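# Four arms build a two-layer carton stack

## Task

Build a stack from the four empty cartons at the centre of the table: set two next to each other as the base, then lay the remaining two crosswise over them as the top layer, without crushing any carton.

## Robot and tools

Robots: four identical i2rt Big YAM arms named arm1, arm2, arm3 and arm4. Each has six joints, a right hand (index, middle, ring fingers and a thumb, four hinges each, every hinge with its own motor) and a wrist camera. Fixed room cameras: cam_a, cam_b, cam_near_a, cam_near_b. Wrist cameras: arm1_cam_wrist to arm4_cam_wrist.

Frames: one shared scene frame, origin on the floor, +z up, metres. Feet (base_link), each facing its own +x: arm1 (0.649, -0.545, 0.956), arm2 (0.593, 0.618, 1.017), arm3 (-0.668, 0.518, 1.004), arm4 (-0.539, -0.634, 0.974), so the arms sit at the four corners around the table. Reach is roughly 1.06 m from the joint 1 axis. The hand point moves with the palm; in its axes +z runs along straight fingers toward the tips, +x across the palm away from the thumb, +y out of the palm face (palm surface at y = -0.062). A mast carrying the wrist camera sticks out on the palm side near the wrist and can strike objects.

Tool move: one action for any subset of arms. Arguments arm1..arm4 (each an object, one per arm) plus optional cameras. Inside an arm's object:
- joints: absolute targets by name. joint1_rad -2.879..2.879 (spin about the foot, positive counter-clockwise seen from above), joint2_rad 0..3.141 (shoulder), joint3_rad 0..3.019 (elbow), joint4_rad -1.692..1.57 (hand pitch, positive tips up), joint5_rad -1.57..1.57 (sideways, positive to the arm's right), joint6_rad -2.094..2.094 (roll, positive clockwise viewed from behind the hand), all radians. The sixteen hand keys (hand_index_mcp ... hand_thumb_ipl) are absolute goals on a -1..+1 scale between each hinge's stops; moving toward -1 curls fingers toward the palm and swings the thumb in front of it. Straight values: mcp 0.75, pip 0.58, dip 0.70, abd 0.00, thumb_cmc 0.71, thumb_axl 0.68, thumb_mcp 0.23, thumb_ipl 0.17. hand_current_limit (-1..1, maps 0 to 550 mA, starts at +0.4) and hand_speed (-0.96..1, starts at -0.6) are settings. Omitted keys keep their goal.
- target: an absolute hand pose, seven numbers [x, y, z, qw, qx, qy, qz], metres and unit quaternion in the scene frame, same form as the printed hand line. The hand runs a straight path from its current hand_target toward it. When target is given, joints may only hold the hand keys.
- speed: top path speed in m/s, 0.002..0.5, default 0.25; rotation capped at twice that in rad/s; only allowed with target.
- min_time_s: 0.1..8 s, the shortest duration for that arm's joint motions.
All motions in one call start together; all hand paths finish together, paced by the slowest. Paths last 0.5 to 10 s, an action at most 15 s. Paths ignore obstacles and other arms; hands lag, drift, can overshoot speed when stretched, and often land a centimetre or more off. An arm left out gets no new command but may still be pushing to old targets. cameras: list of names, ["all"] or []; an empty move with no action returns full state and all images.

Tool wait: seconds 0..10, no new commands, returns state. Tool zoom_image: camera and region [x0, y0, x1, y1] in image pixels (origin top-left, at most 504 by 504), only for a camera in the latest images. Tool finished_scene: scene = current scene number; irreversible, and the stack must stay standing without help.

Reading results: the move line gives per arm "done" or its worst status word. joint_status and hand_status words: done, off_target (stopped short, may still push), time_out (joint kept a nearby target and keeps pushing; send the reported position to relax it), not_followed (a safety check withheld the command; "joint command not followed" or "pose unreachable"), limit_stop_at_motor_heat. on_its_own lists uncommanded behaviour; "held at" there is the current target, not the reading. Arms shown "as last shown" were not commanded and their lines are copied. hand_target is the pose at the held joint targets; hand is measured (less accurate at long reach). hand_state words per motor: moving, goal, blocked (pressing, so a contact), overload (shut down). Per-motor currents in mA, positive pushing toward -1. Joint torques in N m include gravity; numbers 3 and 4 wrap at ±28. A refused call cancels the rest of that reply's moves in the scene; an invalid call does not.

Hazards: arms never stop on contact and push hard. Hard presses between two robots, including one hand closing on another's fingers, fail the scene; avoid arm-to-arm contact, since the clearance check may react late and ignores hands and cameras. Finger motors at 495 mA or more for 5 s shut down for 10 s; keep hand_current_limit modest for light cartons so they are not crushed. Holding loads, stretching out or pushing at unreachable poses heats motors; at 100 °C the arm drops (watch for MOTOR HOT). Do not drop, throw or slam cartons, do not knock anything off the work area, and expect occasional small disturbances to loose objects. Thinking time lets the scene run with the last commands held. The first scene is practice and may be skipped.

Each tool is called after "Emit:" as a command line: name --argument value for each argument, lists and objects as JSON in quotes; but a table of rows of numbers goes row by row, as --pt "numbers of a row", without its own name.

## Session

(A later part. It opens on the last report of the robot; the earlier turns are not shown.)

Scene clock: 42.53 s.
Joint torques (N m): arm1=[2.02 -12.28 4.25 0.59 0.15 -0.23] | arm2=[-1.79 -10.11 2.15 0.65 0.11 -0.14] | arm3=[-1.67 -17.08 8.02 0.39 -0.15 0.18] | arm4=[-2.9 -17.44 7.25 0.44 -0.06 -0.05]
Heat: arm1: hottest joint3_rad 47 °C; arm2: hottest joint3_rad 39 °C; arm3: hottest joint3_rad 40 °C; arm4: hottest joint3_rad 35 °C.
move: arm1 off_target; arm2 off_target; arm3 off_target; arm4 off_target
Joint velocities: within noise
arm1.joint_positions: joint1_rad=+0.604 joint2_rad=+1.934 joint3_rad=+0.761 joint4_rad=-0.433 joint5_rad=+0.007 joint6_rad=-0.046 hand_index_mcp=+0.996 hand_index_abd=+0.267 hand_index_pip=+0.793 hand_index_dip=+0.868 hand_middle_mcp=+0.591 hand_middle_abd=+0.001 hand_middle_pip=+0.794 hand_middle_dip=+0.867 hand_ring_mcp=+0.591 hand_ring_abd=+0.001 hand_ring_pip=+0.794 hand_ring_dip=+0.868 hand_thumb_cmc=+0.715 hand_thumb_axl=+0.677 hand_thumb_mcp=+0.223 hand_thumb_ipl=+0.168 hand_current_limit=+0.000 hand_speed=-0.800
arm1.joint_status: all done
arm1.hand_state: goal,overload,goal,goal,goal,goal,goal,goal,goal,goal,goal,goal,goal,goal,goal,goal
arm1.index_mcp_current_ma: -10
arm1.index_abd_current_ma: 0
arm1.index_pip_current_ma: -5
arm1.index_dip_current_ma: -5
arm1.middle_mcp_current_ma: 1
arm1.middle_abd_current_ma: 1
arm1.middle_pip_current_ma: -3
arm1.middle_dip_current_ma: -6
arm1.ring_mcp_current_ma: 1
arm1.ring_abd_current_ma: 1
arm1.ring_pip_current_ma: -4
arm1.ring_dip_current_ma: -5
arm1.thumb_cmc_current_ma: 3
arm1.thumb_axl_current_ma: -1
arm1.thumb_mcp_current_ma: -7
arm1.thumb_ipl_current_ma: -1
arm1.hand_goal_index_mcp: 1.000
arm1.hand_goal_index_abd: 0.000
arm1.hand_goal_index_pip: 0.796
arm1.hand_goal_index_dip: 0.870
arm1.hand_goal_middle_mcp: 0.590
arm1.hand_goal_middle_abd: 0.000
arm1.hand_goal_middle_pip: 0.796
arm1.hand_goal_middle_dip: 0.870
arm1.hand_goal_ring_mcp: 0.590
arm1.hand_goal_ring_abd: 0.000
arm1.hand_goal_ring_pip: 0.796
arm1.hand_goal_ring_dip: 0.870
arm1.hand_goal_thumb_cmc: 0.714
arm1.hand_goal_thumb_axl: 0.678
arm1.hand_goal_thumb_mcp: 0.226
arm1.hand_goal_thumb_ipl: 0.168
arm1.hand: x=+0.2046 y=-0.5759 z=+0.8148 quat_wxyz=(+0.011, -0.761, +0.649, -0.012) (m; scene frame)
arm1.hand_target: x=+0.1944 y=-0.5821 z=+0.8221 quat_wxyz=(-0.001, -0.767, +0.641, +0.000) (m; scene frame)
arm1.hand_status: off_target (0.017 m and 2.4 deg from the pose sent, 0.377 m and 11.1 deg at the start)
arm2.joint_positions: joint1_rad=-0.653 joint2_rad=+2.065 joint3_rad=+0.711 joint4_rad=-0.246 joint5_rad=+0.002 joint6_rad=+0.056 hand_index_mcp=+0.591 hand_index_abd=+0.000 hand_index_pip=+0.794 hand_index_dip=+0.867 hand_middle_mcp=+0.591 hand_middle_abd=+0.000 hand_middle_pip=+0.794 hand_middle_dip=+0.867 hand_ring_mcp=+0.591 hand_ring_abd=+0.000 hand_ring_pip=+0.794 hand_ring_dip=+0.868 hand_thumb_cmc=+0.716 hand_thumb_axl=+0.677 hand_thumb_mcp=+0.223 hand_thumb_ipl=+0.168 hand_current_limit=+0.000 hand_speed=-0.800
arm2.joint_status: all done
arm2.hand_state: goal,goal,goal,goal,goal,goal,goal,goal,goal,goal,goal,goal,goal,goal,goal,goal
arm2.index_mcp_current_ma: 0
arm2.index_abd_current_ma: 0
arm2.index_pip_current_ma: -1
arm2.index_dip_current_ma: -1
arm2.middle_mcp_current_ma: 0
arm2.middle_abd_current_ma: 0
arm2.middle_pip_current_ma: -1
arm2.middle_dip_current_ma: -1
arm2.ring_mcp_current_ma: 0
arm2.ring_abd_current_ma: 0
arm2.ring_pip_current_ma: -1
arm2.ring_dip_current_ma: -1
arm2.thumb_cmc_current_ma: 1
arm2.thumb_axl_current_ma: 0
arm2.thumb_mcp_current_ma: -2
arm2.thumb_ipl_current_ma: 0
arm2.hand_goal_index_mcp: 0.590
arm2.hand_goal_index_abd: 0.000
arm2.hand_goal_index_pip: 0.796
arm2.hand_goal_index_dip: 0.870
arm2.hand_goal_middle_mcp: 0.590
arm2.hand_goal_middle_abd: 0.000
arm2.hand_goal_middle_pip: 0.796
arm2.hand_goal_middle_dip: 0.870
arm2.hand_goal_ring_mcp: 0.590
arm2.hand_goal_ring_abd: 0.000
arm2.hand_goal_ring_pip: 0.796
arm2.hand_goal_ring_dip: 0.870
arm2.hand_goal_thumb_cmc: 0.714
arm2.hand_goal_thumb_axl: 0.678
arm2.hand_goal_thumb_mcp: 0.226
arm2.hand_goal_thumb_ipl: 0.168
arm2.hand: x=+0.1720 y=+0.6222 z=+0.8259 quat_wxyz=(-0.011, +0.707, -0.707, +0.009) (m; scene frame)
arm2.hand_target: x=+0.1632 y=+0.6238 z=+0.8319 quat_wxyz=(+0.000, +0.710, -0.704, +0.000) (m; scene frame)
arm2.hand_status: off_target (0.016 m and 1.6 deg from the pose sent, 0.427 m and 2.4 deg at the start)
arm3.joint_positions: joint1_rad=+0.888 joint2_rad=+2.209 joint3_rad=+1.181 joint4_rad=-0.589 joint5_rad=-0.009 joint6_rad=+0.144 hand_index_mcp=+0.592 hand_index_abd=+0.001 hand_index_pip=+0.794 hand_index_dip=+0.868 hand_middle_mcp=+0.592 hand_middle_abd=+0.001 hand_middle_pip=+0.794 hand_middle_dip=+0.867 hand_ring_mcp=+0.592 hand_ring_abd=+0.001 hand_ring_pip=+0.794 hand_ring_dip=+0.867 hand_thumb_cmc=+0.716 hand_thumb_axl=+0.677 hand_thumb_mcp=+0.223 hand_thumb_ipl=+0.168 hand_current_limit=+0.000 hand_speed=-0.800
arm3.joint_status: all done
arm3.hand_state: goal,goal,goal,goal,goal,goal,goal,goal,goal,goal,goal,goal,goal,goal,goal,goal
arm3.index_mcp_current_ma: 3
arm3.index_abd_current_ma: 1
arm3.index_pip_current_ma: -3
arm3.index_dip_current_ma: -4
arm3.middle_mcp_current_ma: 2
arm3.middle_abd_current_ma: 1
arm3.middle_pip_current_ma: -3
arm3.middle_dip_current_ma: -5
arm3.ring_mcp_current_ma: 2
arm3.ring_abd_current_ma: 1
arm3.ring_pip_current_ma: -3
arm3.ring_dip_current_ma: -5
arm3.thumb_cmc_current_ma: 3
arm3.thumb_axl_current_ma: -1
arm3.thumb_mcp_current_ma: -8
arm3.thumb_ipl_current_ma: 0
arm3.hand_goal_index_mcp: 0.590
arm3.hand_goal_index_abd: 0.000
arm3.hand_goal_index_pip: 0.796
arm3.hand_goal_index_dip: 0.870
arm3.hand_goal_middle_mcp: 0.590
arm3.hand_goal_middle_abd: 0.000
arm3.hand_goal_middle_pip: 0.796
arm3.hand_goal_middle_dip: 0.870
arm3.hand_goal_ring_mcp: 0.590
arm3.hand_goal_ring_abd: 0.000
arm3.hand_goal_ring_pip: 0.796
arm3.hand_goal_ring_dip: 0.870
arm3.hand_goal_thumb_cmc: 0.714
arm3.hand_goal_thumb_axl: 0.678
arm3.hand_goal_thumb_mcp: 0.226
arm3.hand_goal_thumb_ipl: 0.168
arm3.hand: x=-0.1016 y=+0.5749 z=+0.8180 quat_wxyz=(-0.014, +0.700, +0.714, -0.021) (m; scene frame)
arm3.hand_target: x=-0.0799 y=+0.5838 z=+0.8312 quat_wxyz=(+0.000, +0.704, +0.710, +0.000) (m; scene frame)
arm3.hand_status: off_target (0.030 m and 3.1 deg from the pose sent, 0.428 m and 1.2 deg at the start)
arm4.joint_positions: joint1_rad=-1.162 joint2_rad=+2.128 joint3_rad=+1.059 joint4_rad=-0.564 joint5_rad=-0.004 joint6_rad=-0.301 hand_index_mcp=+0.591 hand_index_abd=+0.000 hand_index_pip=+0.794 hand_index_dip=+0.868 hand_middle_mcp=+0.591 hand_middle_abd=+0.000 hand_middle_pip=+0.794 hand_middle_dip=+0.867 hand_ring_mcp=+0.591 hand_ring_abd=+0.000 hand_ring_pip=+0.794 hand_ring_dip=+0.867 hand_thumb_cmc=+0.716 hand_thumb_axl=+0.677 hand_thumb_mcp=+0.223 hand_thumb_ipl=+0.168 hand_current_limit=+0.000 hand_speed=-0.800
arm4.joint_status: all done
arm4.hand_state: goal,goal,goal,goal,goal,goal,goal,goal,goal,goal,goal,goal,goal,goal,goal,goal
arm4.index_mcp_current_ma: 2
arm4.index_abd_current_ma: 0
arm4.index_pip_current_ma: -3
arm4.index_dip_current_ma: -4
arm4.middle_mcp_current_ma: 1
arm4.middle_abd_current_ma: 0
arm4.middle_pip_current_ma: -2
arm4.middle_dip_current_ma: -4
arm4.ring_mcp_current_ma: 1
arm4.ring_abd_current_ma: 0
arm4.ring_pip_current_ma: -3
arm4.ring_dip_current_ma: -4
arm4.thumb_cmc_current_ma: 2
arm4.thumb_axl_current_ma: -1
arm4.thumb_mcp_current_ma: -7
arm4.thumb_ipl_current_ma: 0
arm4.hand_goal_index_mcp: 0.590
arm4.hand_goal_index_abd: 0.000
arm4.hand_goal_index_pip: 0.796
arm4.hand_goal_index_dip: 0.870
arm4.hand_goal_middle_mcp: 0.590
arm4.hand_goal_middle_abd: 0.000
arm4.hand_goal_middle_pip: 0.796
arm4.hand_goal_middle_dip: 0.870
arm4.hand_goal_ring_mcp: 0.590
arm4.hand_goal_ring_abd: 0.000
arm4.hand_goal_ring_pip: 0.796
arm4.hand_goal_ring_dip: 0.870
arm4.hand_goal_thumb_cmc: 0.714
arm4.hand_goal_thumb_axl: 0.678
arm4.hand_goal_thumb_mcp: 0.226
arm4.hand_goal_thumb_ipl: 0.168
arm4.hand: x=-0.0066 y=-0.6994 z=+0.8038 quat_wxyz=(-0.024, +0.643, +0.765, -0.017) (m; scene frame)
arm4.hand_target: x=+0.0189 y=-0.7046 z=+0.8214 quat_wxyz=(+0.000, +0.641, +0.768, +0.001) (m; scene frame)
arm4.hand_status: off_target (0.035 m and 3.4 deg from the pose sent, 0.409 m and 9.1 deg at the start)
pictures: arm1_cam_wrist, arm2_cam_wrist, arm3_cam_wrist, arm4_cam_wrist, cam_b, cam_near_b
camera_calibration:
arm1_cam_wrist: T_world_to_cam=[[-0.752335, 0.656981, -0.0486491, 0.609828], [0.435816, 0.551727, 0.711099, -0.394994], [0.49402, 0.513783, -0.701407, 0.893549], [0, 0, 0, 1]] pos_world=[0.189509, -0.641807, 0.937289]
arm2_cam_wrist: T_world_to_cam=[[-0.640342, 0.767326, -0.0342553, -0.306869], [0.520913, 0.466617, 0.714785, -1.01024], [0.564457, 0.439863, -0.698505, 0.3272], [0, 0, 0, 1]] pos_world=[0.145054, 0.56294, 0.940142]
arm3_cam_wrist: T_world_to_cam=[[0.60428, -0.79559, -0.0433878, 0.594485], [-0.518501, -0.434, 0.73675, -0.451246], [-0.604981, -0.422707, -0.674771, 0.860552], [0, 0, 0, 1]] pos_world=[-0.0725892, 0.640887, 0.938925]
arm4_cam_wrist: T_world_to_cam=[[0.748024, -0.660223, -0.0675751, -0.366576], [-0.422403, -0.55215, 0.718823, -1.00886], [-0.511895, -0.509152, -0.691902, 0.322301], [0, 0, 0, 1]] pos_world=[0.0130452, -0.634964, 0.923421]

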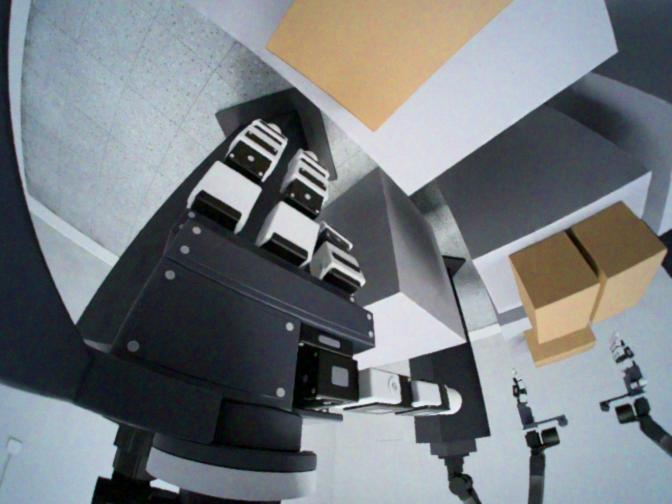

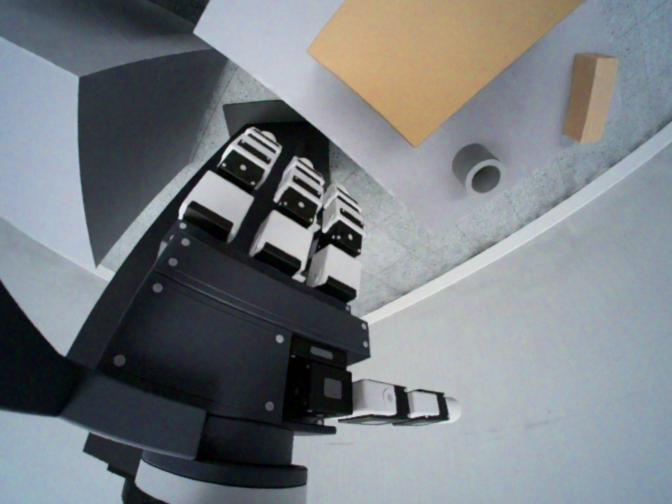

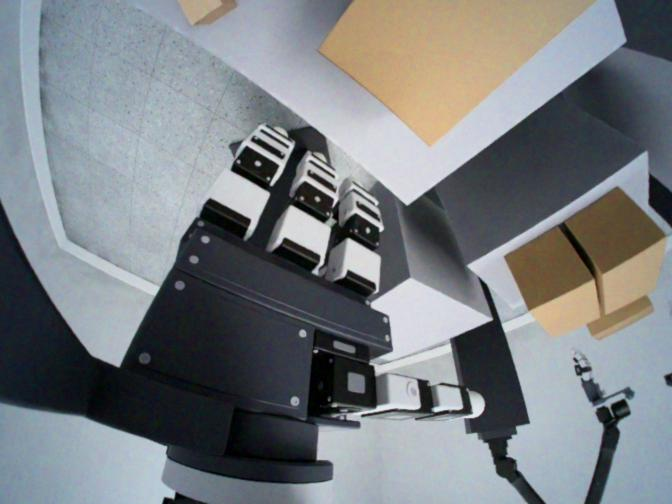

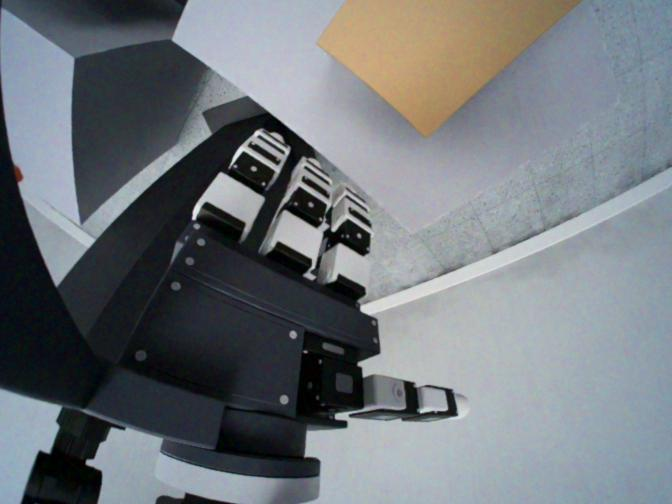

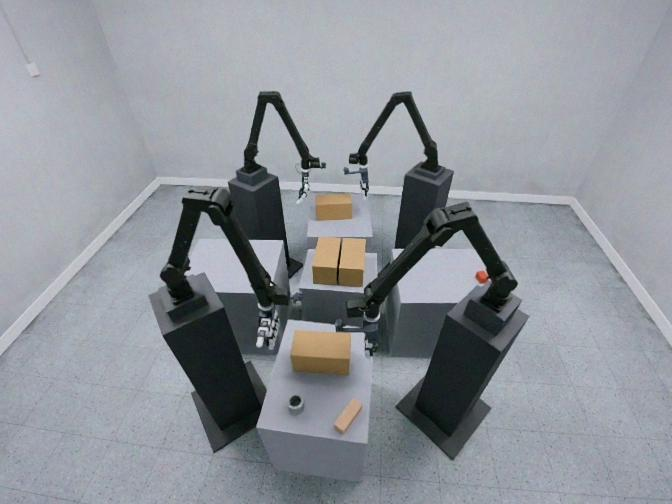

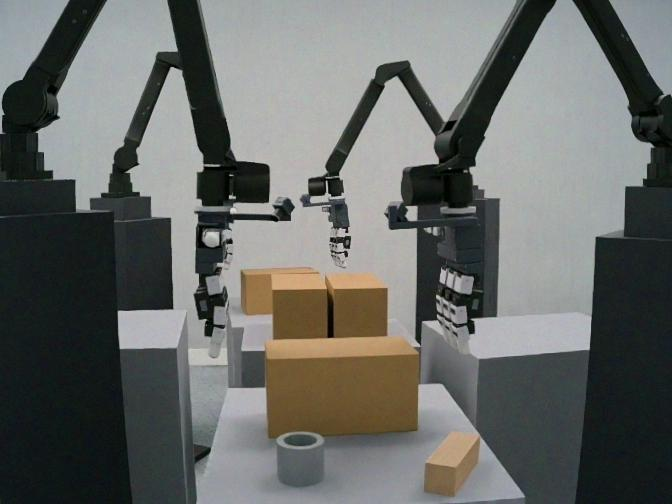

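Emit:
move --arm1 '{"target": [0.1857, -0.592, 0.727, 0, 0.7761, -0.6307, 0], "speed": 0.15}' --arm4 '{"target": [0.050, -0.701, 0.733, 0, 0.6307, 0.7761, 0], "speed": 0.15}' --arm2 '{"target": [0.131, 0.632, 0.733, 0, 0.7071, -0.7071, 0], "speed": 0.15}' --arm3 '{"target": [-0.046, 0.565, 0.737, 0, 0.7071, 0.7071, 0], "speed": 0.15}' --cameras '["arm1_cam_wrist", "arm2_cam_wrist", "arm3_cam_wrist", "arm4_cam_wrist", "cam_near_b"]'

Scene clock: 63.83 s.
Joint torques (N m): arm1=[2.08 -12.57 3.32 0.69 0.17 -0.22] | arm2=[-1.79 -10.64 1.72 0.64 0.1 -0.15] | arm3=[-3.25 -17.61 7.35 0.38 -0.15 -0.11] | arm4=[-1.96 -17.61 6.49 0.53 0 -0.06]
Heat: arm1: hottest joint3_rad 46 °C; arm2: hottest joint3_rad 38 °C; arm3: hottest joint3_rad 39 °C; arm4: hottest joint3_rad 36 °C.
move: arm1 off_target; arm2 done; arm3 off_target; arm4 off_target
Joint velocities: within noise
arm1.joint_positions: joint1_rad=+0.618 joint2_rad=+2.212 joint3_rad=+0.827 joint4_rad=-0.218 joint5_rad=+0.008 joint6_rad=-0.060 hand_index_mcp=+0.996 hand_index_abd=+0.267 hand_index_pip=+0.793 hand_index_dip=+0.868 hand_middle_mcp=+0.591 hand_middle_abd=+0.001 hand_middle_pip=+0.794 hand_middle_dip=+0.867 hand_ring_mcp=+0.591 hand_ring_abd=+0.001 hand_ring_pip=+0.794 hand_ring_dip=+0.868 hand_thumb_cmc=+0.715 hand_thumb_axl=+0.677 hand_thumb_mcp=+0.223 hand_thumb_ipl=+0.168 hand_current_limit=+0.000 hand_speed=-0.800
arm1.joint_status: not commanded
arm1.hand_state: goal,overload,goal,goal,goal,goal,goal,goal,goal,goal,goal,goal,goal,goal,goal,goal
arm1.index_mcp_current_ma: -10
arm1.index_abd_current_ma: 0
arm1.index_pip_current_ma: -5
arm1.index_dip_current_ma: -5
arm1.middle_mcp_current_ma: 1
arm1.middle_abd_current_ma: 1
arm1.middle_pip_current_ma: -3
arm1.middle_dip_current_ma: -6
arm1.ring_mcp_current_ma: 1
arm1.ring_abd_current_ma: 1
arm1.ring_pip_current_ma: -4
arm1.ring_dip_current_ma: -5
arm1.thumb_cmc_current_ma: 3
arm1.thumb_axl_current_ma: -1
arm1.thumb_mcp_current_ma: -7
arm1.thumb_ipl_current_ma: -1
arm1.hand_goal_index_mcp: 1.000
arm1.hand_goal_index_abd: 0.000
arm1.hand_goal_index_pip: 0.796
arm1.hand_goal_index_dip: 0.870
arm1.hand_goal_middle_mcp: 0.590
arm1.hand_goal_middle_abd: 0.000
arm1.hand_goal_middle_pip: 0.796
arm1.hand_goal_middle_dip: 0.870
arm1.hand_goal_ring_mcp: 0.590
arm1.hand_goal_ring_abd: 0.000
arm1.hand_goal_ring_pip: 0.796
arm1.hand_goal_ring_dip: 0.870
arm1.hand_goal_thumb_cmc: 0.714
arm1.hand_goal_thumb_axl: 0.678
arm1.hand_goal_thumb_mcp: 0.226
arm1.hand_goal_thumb_ipl: 0.168
arm1.hand: x=+0.1985 y=-0.5847 z=+0.7250 quat_wxyz=(+0.010, -0.769, +0.638, -0.011) (m; scene frame)
arm1.hand_target: x=+0.1871 y=-0.5913 z=+0.7271 quat_wxyz=(+0.001, -0.776, +0.631, +0.000) (m; scene frame)
arm1.hand_status: off_target (0.015 m and 2.1 deg from the pose sent, 0.091 m and 3.3 deg at the start)
arm2.joint_positions: joint1_rad=-0.676 joint2_rad=+2.370 joint3_rad=+0.888 joint4_rad=-0.104 joint5_rad=+0.002 joint6_rad=+0.044 hand_index_mcp=+0.591 hand_index_abd=+0.000 hand_index_pip=+0.794 hand_index_dip=+0.867 hand_middle_mcp=+0.591 hand_middle_abd=+0.000 hand_middle_pip=+0.794 hand_middle_dip=+0.867 hand_ring_mcp=+0.591 hand_ring_abd=+0.000 hand_ring_pip=+0.794 hand_ring_dip=+0.868 hand_thumb_cmc=+0.716 hand_thumb_axl=+0.677 hand_thumb_mcp=+0.223 hand_thumb_ipl=+0.168 hand_current_limit=+0.000 hand_speed=-0.800
arm2.joint_status: not commanded
arm2.hand_state: goal,goal,goal,goal,goal,goal,goal,goal,goal,goal,goal,goal,goal,goal,goal,goal
arm2.index_mcp_current_ma: 0
arm2.index_abd_current_ma: 0
arm2.index_pip_current_ma: -1
arm2.index_dip_current_ma: -1
arm2.middle_mcp_current_ma: 0
arm2.middle_abd_current_ma: 0
arm2.middle_pip_current_ma: -1
arm2.middle_dip_current_ma: -1
arm2.ring_mcp_current_ma: 0
arm2.ring_abd_current_ma: 0
arm2.ring_pip_current_ma: -1
arm2.ring_dip_current_ma: -1
arm2.thumb_cmc_current_ma: 1
arm2.thumb_axl_current_ma: 0
arm2.thumb_mcp_current_ma: -2
arm2.thumb_ipl_current_ma: 0
arm2.hand_goal_index_mcp: 0.590
arm2.hand_goal_index_abd: 0.000
arm2.hand_goal_index_pip: 0.796
arm2.hand_goal_index_dip: 0.870
arm2.hand_goal_middle_mcp: 0.590
arm2.hand_goal_middle_abd: 0.000
arm2.hand_goal_middle_pip: 0.796
arm2.hand_goal_middle_dip: 0.870
arm2.hand_goal_ring_mcp: 0.590
arm2.hand_goal_ring_abd: 0.000
arm2.hand_goal_ring_pip: 0.796
arm2.hand_goal_ring_dip: 0.870
arm2.hand_goal_thumb_cmc: 0.714
arm2.hand_goal_thumb_axl: 0.678
arm2.hand_goal_thumb_mcp: 0.226
arm2.hand_goal_thumb_ipl: 0.168
arm2.hand: x=+0.1380 y=+0.6297 z=+0.7334 quat_wxyz=(-0.007, +0.703, -0.711, +0.005) (m; scene frame)
arm2.hand_target: x=+0.1313 y=+0.6317 z=+0.7331 quat_wxyz=(+0.000, +0.707, -0.707, +0.000) (m; scene frame)
arm2.hand_status: done (0.007 m and 1.1 deg from the pose sent, 0.102 m and 1.6 deg at the start)
arm3.joint_positions: joint1_rad=+0.865 joint2_rad=+2.447 joint3_rad=+1.353 joint4_rad=-0.506 joint5_rad=-0.009 joint6_rad=+0.144 hand_index_mcp=+0.592 hand_index_abd=+0.001 hand_index_pip=+0.794 hand_index_dip=+0.868 hand_middle_mcp=+0.592 hand_middle_abd=+0.001 hand_middle_pip=+0.794 hand_middle_dip=+0.867 hand_ring_mcp=+0.592 hand_ring_abd=+0.001 hand_ring_pip=+0.794 hand_ring_dip=+0.867 hand_thumb_cmc=+0.716 hand_thumb_axl=+0.677 hand_thumb_mcp=+0.223 hand_thumb_ipl=+0.168 hand_current_limit=+0.000 hand_speed=-0.800
arm3.joint_status: not commanded
arm3.hand_state: goal,goal,goal,goal,goal,goal,goal,goal,goal,goal,goal,goal,goal,goal,goal,goal
arm3.index_mcp_current_ma: 3
arm3.index_abd_current_ma: 1
arm3.index_pip_current_ma: -3
arm3.index_dip_current_ma: -4
arm3.middle_mcp_current_ma: 2
arm3.middle_abd_current_ma: 1
arm3.middle_pip_current_ma: -3
arm3.middle_dip_current_ma: -5
arm3.ring_mcp_current_ma: 2
arm3.ring_abd_current_ma: 1
arm3.ring_pip_current_ma: -3
arm3.ring_dip_current_ma: -5
arm3.thumb_cmc_current_ma: 3
arm3.thumb_axl_current_ma: -1
arm3.thumb_mcp_current_ma: -8
arm3.thumb_ipl_current_ma: 0
arm3.hand_goal_index_mcp: 0.590
arm3.hand_goal_index_abd: 0.000
arm3.hand_goal_index_pip: 0.796
arm3.hand_goal_index_dip: 0.870
arm3.hand_goal_middle_mcp: 0.590
arm3.hand_goal_middle_abd: 0.000
arm3.hand_goal_middle_pip: 0.796
arm3.hand_goal_middle_dip: 0.870
arm3.hand_goal_ring_mcp: 0.590
arm3.hand_goal_ring_abd: 0.000
arm3.hand_goal_ring_pip: 0.796
arm3.hand_goal_ring_dip: 0.870
arm3.hand_goal_thumb_cmc: 0.714
arm3.hand_goal_thumb_axl: 0.678
arm3.hand_goal_thumb_mcp: 0.226
arm3.hand_goal_thumb_ipl: 0.168
arm3.hand: x=-0.0645 y=+0.5659 z=+0.7335 quat_wxyz=(-0.009, +0.708, +0.706, -0.014) (m; scene frame)
arm3.hand_target: x=-0.0469 y=+0.5646 z=+0.7374 quat_wxyz=(+0.000, +0.707, +0.707, +0.000) (m; scene frame)
arm3.hand_status: off_target (0.019 m and 1.9 deg from the pose sent, 0.099 m and 3.1 deg at the start)
arm4.joint_positions: joint1_rad=-1.162 joint2_rad=+2.355 joint3_rad=+1.207 joint4_rad=-0.468 joint5_rad=-0.004 joint6_rad=-0.316 hand_index_mcp=+0.591 hand_index_abd=+0.000 hand_index_pip=+0.794 hand_index_dip=+0.868 hand_middle_mcp=+0.591 hand_middle_abd=+0.000 hand_middle_pip=+0.794 hand_middle_dip=+0.867 hand_ring_mcp=+0.591 hand_ring_abd=+0.000 hand_ring_pip=+0.794 hand_ring_dip=+0.867 hand_thumb_cmc=+0.716 hand_thumb_axl=+0.677 hand_thumb_mcp=+0.223 hand_thumb_ipl=+0.168 hand_current_limit=+0.000 hand_speed=-0.800
arm4.joint_status: not commanded
arm4.hand_state: goal,goal,goal,goal,goal,goal,goal,goal,goal,goal,goal,goal,goal,goal,goal,goal
arm4.index_mcp_current_ma: 2
arm4.index_abd_current_ma: 0
arm4.index_pip_current_ma: -3
arm4.index_dip_current_ma: -4
arm4.middle_mcp_current_ma: 1
arm4.middle_abd_current_ma: 0
arm4.middle_pip_current_ma: -2
arm4.middle_dip_current_ma: -4
arm4.ring_mcp_current_ma: 1
arm4.ring_abd_current_ma: 0
arm4.ring_pip_current_ma: -3
arm4.ring_dip_current_ma: -4
arm4.thumb_cmc_current_ma: 2
arm4.thumb_axl_current_ma: -1
arm4.thumb_mcp_current_ma: -7
arm4.thumb_ipl_current_ma: 0
arm4.hand_goal_index_mcp: 0.590
arm4.hand_goal_index_abd: 0.000
arm4.hand_goal_index_pip: 0.796
arm4.hand_goal_index_dip: 0.870
arm4.hand_goal_middle_mcp: 0.590
arm4.hand_goal_middle_abd: 0.000
arm4.hand_goal_middle_pip: 0.796
arm4.hand_goal_middle_dip: 0.870
arm4.hand_goal_ring_mcp: 0.590
arm4.hand_goal_ring_abd: 0.000
arm4.hand_goal_ring_pip: 0.796
arm4.hand_goal_ring_dip: 0.870
arm4.hand_goal_thumb_cmc: 0.714
arm4.hand_goal_thumb_axl: 0.678
arm4.hand_goal_thumb_mcp: 0.226
arm4.hand_goal_thumb_ipl: 0.168
arm4.hand: x=+0.0280 y=-0.7029 z=+0.7261 quat_wxyz=(-0.017, +0.637, +0.771, -0.012) (m; scene frame)
arm4.hand_target: x=+0.0487 y=-0.7011 z=+0.7332 quat_wxyz=(+0.000, +0.631, +0.776, +0.000) (m; scene frame)
arm4.hand_status: off_target (0.023 m and 2.6 deg from the pose sent, 0.091 m and 3.9 deg at the start)
pictures: arm1_cam_wrist, arm2_cam_wrist, arm3_cam_wrist, arm4_cam_wrist, cam_near_b
camera_calibration:
arm1_cam_wrist: T_world_to_cam=[[-0.770344, 0.635995, -0.0456175, 0.595807], [0.422819, 0.563066, 0.710057, -0.31368], [0.477278, 0.5277, -0.702665, 0.850442], [0, 0, 0, 1]] pos_world=[0.185709, -0.651085, 0.847486]
arm2_cam_wrist: T_world_to_cam=[[-0.632387, 0.774177, -0.0271496, -0.34811], [0.534607, 0.461521, 0.707951, -0.923638], [0.560609, 0.433184, -0.70574, 0.288465], [0, 0, 0, 1]] pos_world=[0.111927, 0.570819, 0.84802]
arm3_cam_wrist: T_world_to_cam=[[0.586683, -0.809047, -0.0353075, 0.561827], [-0.540656, -0.423772, 0.726711, -0.373506], [-0.602905, -0.40726, -0.686036, 0.821802], [0, 0, 0, 1]] pos_world=[-0.0360839, 0.63095, 0.855053]
arm4_cam_wrist: T_world_to_cam=[[0.759134, -0.648689, -0.0540241, -0.401994], [-0.425846, -0.557687, 0.712489, -0.939579], [-0.492312, -0.517868, -0.699601, 0.283397], [0, 0, 0, 1]] pos_world=[0.0445704, -0.637998, 0.845987]

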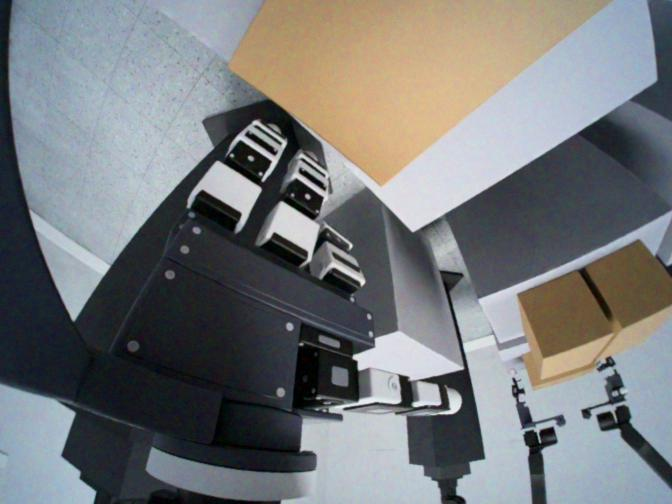

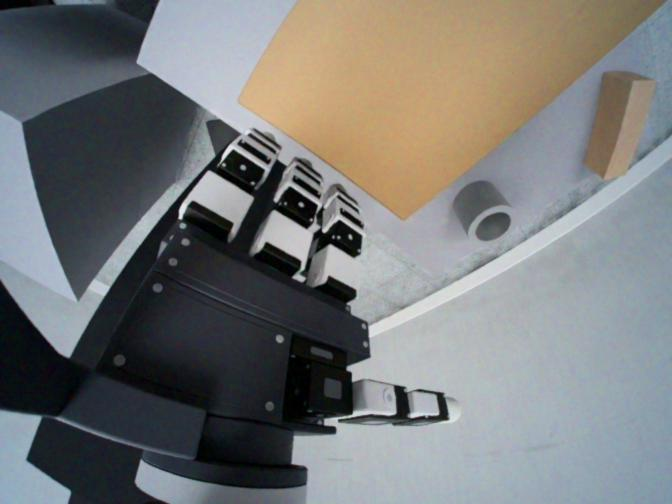

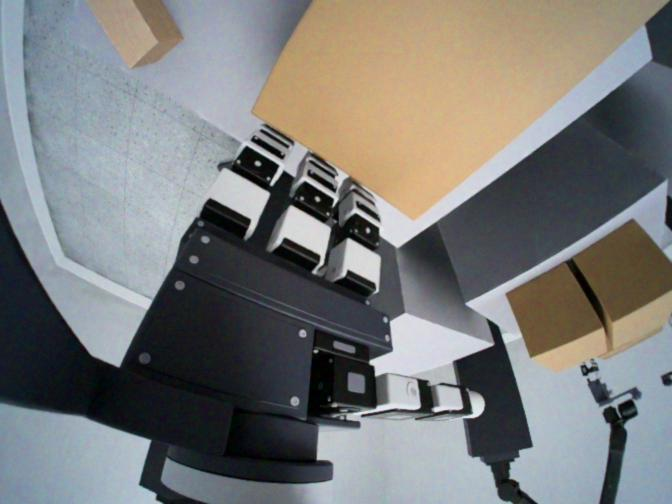

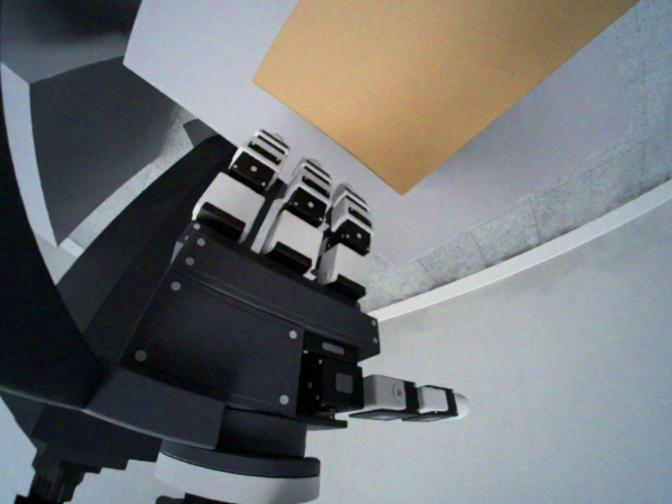

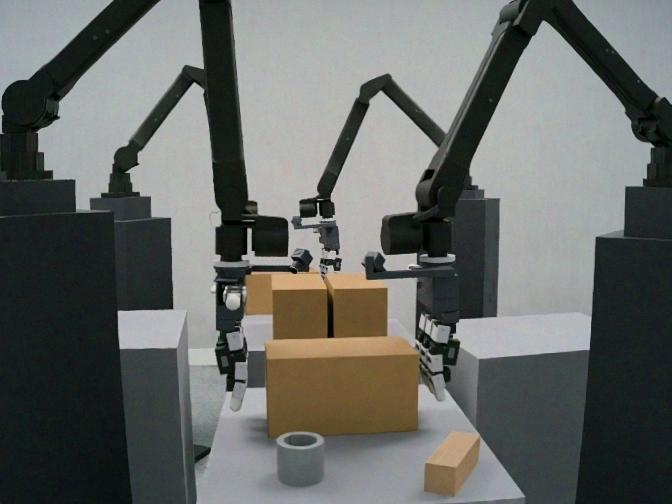

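Emit:
move --arm1 '{"target": [0.182, -0.593, 0.728, 0, 0.7761, -0.6307, 0], "speed": 0.1, "joints": {"hand_speed": -0.85, "hand_middle_mcp": 0.1, "hand_ring_mcp": 0.1}}' --arm4 '{"target": [0.056, -0.700, 0.734, 0, 0.6307, 0.7761, 0], "speed": 0.1, "joints": {"hand_speed": -0.85, "hand_index_mcp": 0.13, "hand_middle_mcp": 0.13, "hand_ring_mcp": 0.13}}' --arm2 '{"joints": {"hand_speed": -0.85, "hand_index_mcp": 0.13, "hand_middle_mcp": 0.13, "hand_ring_mcp": 0.13}}' --arm3 '{"joints": {"hand_speed": -0.85, "hand_index_mcp": 0.13, "hand_middle_mcp": 0.13, "hand_ring_mcp": 0.13}}' --cameras '["arm1_cam_wrist", "arm2_cam_wrist", "arm3_cam_wrist", "arm4_cam_wrist", "cam_near_b"]'

Scene clock: 73.47 s.
Joint torques (N m): arm1=[2.55 -12.63 4.15 0.4 0.1 -0.15] | arm2=[-1.73 -11.81 2.54 0.75 0.1 -0.13] | arm3=[-3.25 -18.2 7.31 0.65 -0.01 -0.11] | arm4=[-1.67 -18.67 6.53 0.72 -0.32 -0.02]
Heat: arm1: hottest joint3_rad 46 °C; arm2: hottest joint3_rad 37 °C; arm3: hottest joint3_rad 39 °C; arm4: hottest joint3_rad 36 °C.
move: arm1 off_target; arm2 off_target; arm3 off_target; arm4 off_target
Joint velocities: within noise
arm1.joint_positions: joint1_rad=+0.619 joint2_rad=+2.218 joint3_rad=+0.827 joint4_rad=-0.223 joint5_rad=+0.014 joint6_rad=-0.074 hand_index_mcp=+0.996 hand_index_abd=+0.267 hand_index_pip=+0.793 hand_index_dip=+0.868 hand_middle_mcp=+0.279 hand_middle_abd=+0.001 hand_middle_pip=+0.814 hand_middle_dip=+0.880 hand_ring_mcp=+0.277 hand_ring_abd=+0.001 hand_ring_pip=+0.815 hand_ring_dip=+0.878 hand_thumb_cmc=+0.715 hand_thumb_axl=+0.677 hand_thumb_mcp=+0.223 hand_thumb_ipl=+0.168 hand_current_limit=+0.000 hand_speed=-0.850
arm1.joint_status: hand_middle_mcp off_target (ended at +0.279, target +0.100); hand_ring_mcp off_target (ended at +0.277, target +0.100); the others done
arm1.hand_state: goal,overload,goal,goal,blocked,goal,goal,goal,blocked,goal,goal,goal,goal,goal,goal,goal
arm1.index_mcp_current_ma: -11
arm1.index_abd_current_ma: 0
arm1.index_pip_current_ma: -5
arm1.index_dip_current_ma: -5
arm1.middle_mcp_current_ma: 275
arm1.middle_abd_current_ma: 1
arm1.middle_pip_current_ma: 53
arm1.middle_dip_current_ma: 26
arm1.ring_mcp_current_ma: 275
arm1.ring_abd_current_ma: 1
arm1.ring_pip_current_ma: 57
arm1.ring_dip_current_ma: 20
arm1.thumb_cmc_current_ma: 2
arm1.thumb_axl_current_ma: -1
arm1.thumb_mcp_current_ma: -7
arm1.thumb_ipl_current_ma: -1
arm1.hand_goal_index_mcp: 1.000
arm1.hand_goal_index_abd: 0.000
arm1.hand_goal_index_pip: 0.796
arm1.hand_goal_index_dip: 0.870
arm1.hand_goal_middle_mcp: 0.100
arm1.hand_goal_middle_abd: 0.000
arm1.hand_goal_middle_pip: 0.796
arm1.hand_goal_middle_dip: 0.870
arm1.hand_goal_ring_mcp: 0.100
arm1.hand_goal_ring_abd: 0.000
arm1.hand_goal_ring_pip: 0.796
arm1.hand_goal_ring_dip: 0.870
arm1.hand_goal_thumb_cmc: 0.714
arm1.hand_goal_thumb_axl: 0.678
arm1.hand_goal_thumb_mcp: 0.226
arm1.hand_goal_thumb_ipl: 0.168
arm1.hand: x=+0.2017 y=-0.5852 z=+0.7221 quat_wxyz=(+0.016, -0.774, +0.632, -0.012) (m; scene frame)
arm1.hand_target: x=+0.1830 y=-0.5928 z=+0.7279 quat_wxyz=(+0.003, -0.779, +0.627, +0.001) (m; scene frame)
arm1.hand_status: off_target (0.022 m and 2.3 deg from the pose sent, 0.019 m and 2.1 deg at the start)
arm2.joint_positions: joint1_rad=-0.676 joint2_rad=+2.388 joint3_rad=+0.874 joint4_rad=-0.107 joint5_rad=+0.002 joint6_rad=+0.036 hand_index_mcp=+0.189 hand_index_abd=+0.000 hand_index_pip=+0.811 hand_index_dip=+0.876 hand_middle_mcp=+0.189 hand_middle_abd=+0.000 hand_middle_pip=+0.812 hand_middle_dip=+0.878 hand_ring_mcp=+0.190 hand_ring_abd=+0.000 hand_ring_pip=+0.814 hand_ring_dip=+0.877 hand_thumb_cmc=+0.716 hand_thumb_axl=+0.677 hand_thumb_mcp=+0.223 hand_thumb_ipl=+0.168 hand_current_limit=+0.000 hand_speed=-0.850
arm2.joint_status: hand_index_mcp off_target (ended at +0.189, target +0.130); hand_middle_mcp off_target (ended at +0.189, target +0.130); hand_ring_mcp off_target (ended at +0.190, target +0.130); the others done
arm2.hand_state: blocked,goal,goal,goal,blocked,goal,goal,goal,blocked,goal,goal,goal,goal,goal,goal,goal
arm2.index_mcp_current_ma: 130
arm2.index_abd_current_ma: 0
arm2.index_pip_current_ma: 15
arm2.index_dip_current_ma: 4
arm2.middle_mcp_current_ma: 131
arm2.middle_abd_current_ma: 0
arm2.middle_pip_current_ma: 16
arm2.middle_dip_current_ma: 5
arm2.ring_mcp_current_ma: 134
arm2.ring_abd_current_ma: 0
arm2.ring_pip_current_ma: 20
arm2.ring_dip_current_ma: 4
arm2.thumb_cmc_current_ma: 1
arm2.thumb_axl_current_ma: 0
arm2.thumb_mcp_current_ma: -2
arm2.thumb_ipl_current_ma: 0
arm2.hand_goal_index_mcp: 0.130
arm2.hand_goal_index_abd: 0.000
arm2.hand_goal_index_pip: 0.796
arm2.hand_goal_index_dip: 0.870
arm2.hand_goal_middle_mcp: 0.130
arm2.hand_goal_middle_abd: 0.000
arm2.hand_goal_middle_pip: 0.796
arm2.hand_goal_middle_dip: 0.870
arm2.hand_goal_ring_mcp: 0.130
arm2.hand_goal_ring_abd: 0.000
arm2.hand_goal_ring_pip: 0.796
arm2.hand_goal_ring_dip: 0.870
arm2.hand_goal_thumb_cmc: 0.714
arm2.hand_goal_thumb_axl: 0.678
arm2.hand_goal_thumb_mcp: 0.226
arm2.hand_goal_thumb_ipl: 0.168
arm2.hand: x=+0.1550 y=+0.6296 z=+0.7240 quat_wxyz=(-0.019, +0.706, -0.708, +0.017) (m; scene frame)
arm2.hand_target: x=+0.1313 y=+0.6311 z=+0.7331 quat_wxyz=(+0.000, +0.709, -0.705, +0.000) (m; scene frame)
arm2.hand_status: not commanded
arm3.joint_positions: joint1_rad=+0.865 joint2_rad=+2.455 joint3_rad=+1.353 joint4_rad=-0.514 joint5_rad=-0.012 joint6_rad=+0.144 hand_index_mcp=+0.248 hand_index_abd=+0.001 hand_index_pip=+0.813 hand_index_dip=+0.876 hand_middle_mcp=+0.249 hand_middle_abd=+0.001 hand_middle_pip=+0.814 hand_middle_dip=+0.878 hand_ring_mcp=+0.251 hand_ring_abd=+0.001 hand_ring_pip=+0.813 hand_ring_dip=+0.878 hand_thumb_cmc=+0.716 hand_thumb_axl=+0.677 hand_thumb_mcp=+0.223 hand_thumb_ipl=+0.168 hand_current_limit=+0.000 hand_speed=-0.850
arm3.joint_status: hand_index_mcp off_target (ended at +0.248, target +0.130); hand_middle_mcp off_target (ended at +0.249, target +0.130); hand_ring_mcp off_target (ended at +0.251, target +0.130); the others done
arm3.hand_state: blocked,goal,goal,goal,blocked,goal,goal,goal,blocked,goal,goal,goal,goal,goal,goal,goal
arm3.index_mcp_current_ma: 275
arm3.index_abd_current_ma: 1
arm3.index_pip_current_ma: 43
arm3.index_dip_current_ma: 12
arm3.middle_mcp_current_ma: 275
arm3.middle_abd_current_ma: 1
arm3.middle_pip_current_ma: 45
arm3.middle_dip_current_ma: 16
arm3.ring_mcp_current_ma: 275
arm3.ring_abd_current_ma: 1
arm3.ring_pip_current_ma: 42
arm3.ring_dip_current_ma: 17
arm3.thumb_cmc_current_ma: 3
arm3.thumb_axl_current_ma: -1
arm3.thumb_mcp_current_ma: -8
arm3.thumb_ipl_current_ma: 0
arm3.hand_goal_index_mcp: 0.130
arm3.hand_goal_index_abd: 0.000
arm3.hand_goal_index_pip: 0.796
arm3.hand_goal_index_dip: 0.870
arm3.hand_goal_middle_mcp: 0.130
arm3.hand_goal_middle_abd: 0.000
arm3.hand_goal_middle_pip: 0.796
arm3.hand_goal_middle_dip: 0.870
arm3.hand_goal_ring_mcp: 0.130
arm3.hand_goal_ring_abd: 0.000
arm3.hand_goal_ring_pip: 0.796
arm3.hand_goal_ring_dip: 0.870
arm3.hand_goal_thumb_cmc: 0.714
arm3.hand_goal_thumb_axl: 0.678
arm3.hand_goal_thumb_mcp: 0.226
arm3.hand_goal_thumb_ipl: 0.168
arm3.hand: x=-0.0696 y=+0.5656 z=+0.7284 quat_wxyz=(-0.015, +0.708, +0.705, -0.019) (m; scene frame)
arm3.hand_target: x=-0.0473 y=+0.5646 z=+0.7371 quat_wxyz=(+0.000, +0.707, +0.707, +0.000) (m; scene frame)
arm3.hand_status: not commanded
arm4.joint_positions: joint1_rad=-1.163 joint2_rad=+2.368 joint3_rad=+1.228 joint4_rad=-0.488 joint5_rad=+0.012 joint6_rad=-0.317 hand_index_mcp=+0.204 hand_index_abd=+0.000 hand_index_pip=+0.815 hand_index_dip=+0.877 hand_middle_mcp=+0.203 hand_middle_abd=+0.000 hand_middle_pip=+0.817 hand_middle_dip=+0.879 hand_ring_mcp=+0.205 hand_ring_abd=+0.000 hand_ring_pip=+0.818 hand_ring_dip=+0.879 hand_thumb_cmc=+0.715 hand_thumb_axl=+0.677 hand_thumb_mcp=+0.223 hand_thumb_ipl=+0.168 hand_current_limit=+0.000 hand_speed=-0.850
arm4.joint_status: hand_index_mcp off_target (ended at +0.204, target +0.130); hand_middle_mcp off_target (ended at +0.203, target +0.130); hand_ring_mcp off_target (ended at +0.205, target +0.130); the others done
arm4.hand_state: blocked,goal,goal,goal,blocked,goal,blocked,goal,blocked,goal,blocked,goal,goal,goal,goal,goal
arm4.index_mcp_current_ma: 274
arm4.index_abd_current_ma: 0
arm4.index_pip_current_ma: 46
arm4.index_dip_current_ma: 13
arm4.middle_mcp_current_ma: 269
arm4.middle_abd_current_ma: 0
arm4.middle_pip_current_ma: 54
arm4.middle_dip_current_ma: 20
arm4.ring_mcp_current_ma: 275
arm4.ring_abd_current_ma: 0
arm4.ring_pip_current_ma: 55
arm4.ring_dip_current_ma: 19
arm4.thumb_cmc_current_ma: 1
arm4.thumb_axl_current_ma: -1
arm4.thumb_mcp_current_ma: -7
arm4.thumb_ipl_current_ma: 0
arm4.hand_goal_index_mcp: 0.130
arm4.hand_goal_index_abd: 0.000
arm4.hand_goal_index_pip: 0.796
arm4.hand_goal_index_dip: 0.870
arm4.hand_goal_middle_mcp: 0.130
arm4.hand_goal_middle_abd: 0.000
arm4.hand_goal_middle_pip: 0.796
arm4.hand_goal_middle_dip: 0.870
arm4.hand_goal_ring_mcp: 0.130
arm4.hand_goal_ring_abd: 0.000
arm4.hand_goal_ring_pip: 0.796
arm4.hand_goal_ring_dip: 0.870
arm4.hand_goal_thumb_cmc: 0.714
arm4.hand_goal_thumb_axl: 0.678
arm4.hand_goal_thumb_mcp: 0.226
arm4.hand_goal_thumb_ipl: 0.168
arm4.hand: x=+0.0301 y=-0.7066 z=+0.7220 quat_wxyz=(-0.019, +0.637, +0.770, -0.022) (m; scene frame)
arm4.hand_target: x=+0.0552 y=-0.7026 z=+0.7343 quat_wxyz=(+0.002, +0.631, +0.776, -0.003) (m; scene frame)
arm4.hand_status: off_target (0.029 m and 3.4 deg from the pose sent, 0.029 m and 2.6 deg at the start)
pictures: arm1_cam_wrist, arm2_cam_wrist, arm3_cam_wrist, arm4_cam_wrist, cam_near_b
camera_calibration:
arm1_cam_wrist: T_world_to_cam=[[-0.779733, 0.624198, -0.0489277, 0.595769], [0.406847, 0.564519, 0.718187, -0.31459], [0.475911, 0.540088, -0.694127, 0.848563], [0, 0, 0, 1]] pos_world=[0.18869, -0.652584, 0.844096]
arm2_cam_wrist: T_world_to_cam=[[-0.636982, 0.76933, -0.0488376, -0.318118], [0.505725, 0.464859, 0.726739, -0.937256], [0.581805, 0.438221, -0.685176, 0.251001], [0, 0, 0, 1]] pos_world=[0.125324, 0.570435, 0.837583]
arm3_cam_wrist: T_world_to_cam=[[0.585793, -0.809198, -0.0452195, 0.571658], [-0.52934, -0.424255, 0.734715, -0.377326], [-0.613715, -0.406455, -0.676867, 0.807334], [0, 0, 0, 1]] pos_world=[-0.0391338, 0.630646, 0.849535]
arm4_cam_wrist: T_world_to_cam=[[0.758809, -0.648905, -0.0559626, -0.405018], [-0.415314, -0.548257, 0.725898, -0.941143], [-0.501721, -0.527576, -0.685522, 0.262895], [0, 0, 0, 1]] pos_world=[0.0483613, -0.640109, 0.840729]

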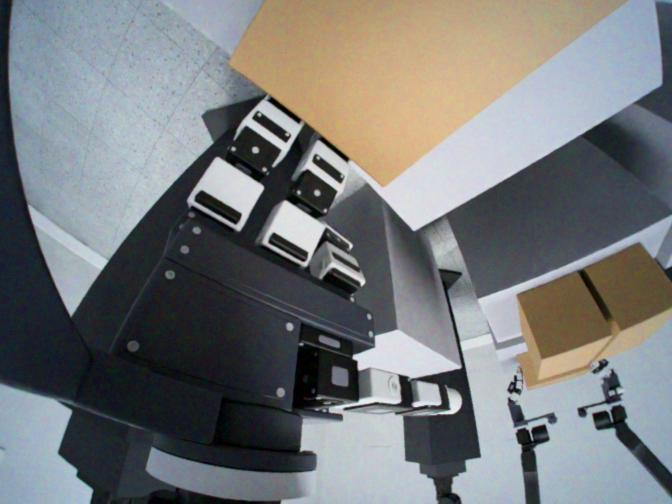

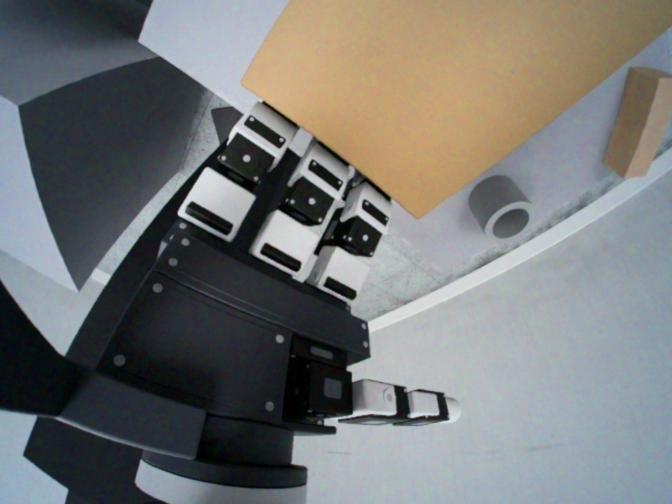

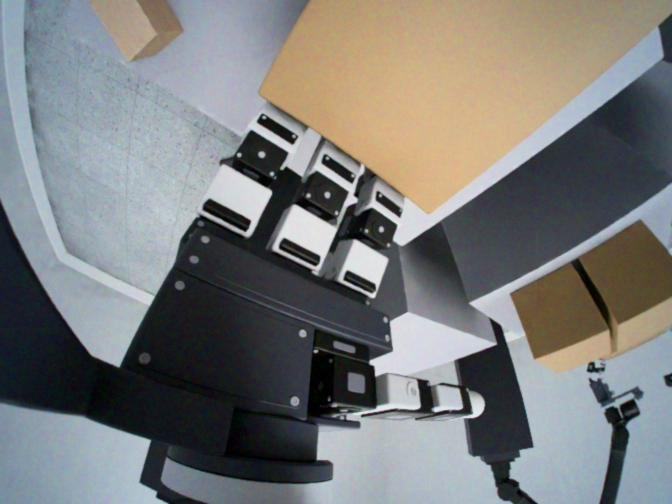

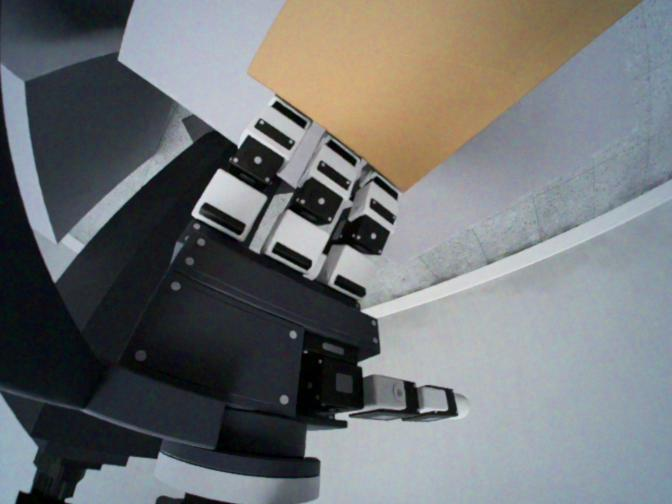

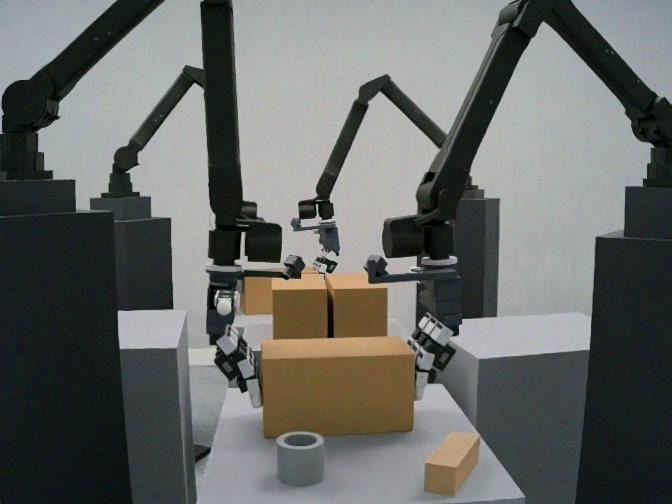

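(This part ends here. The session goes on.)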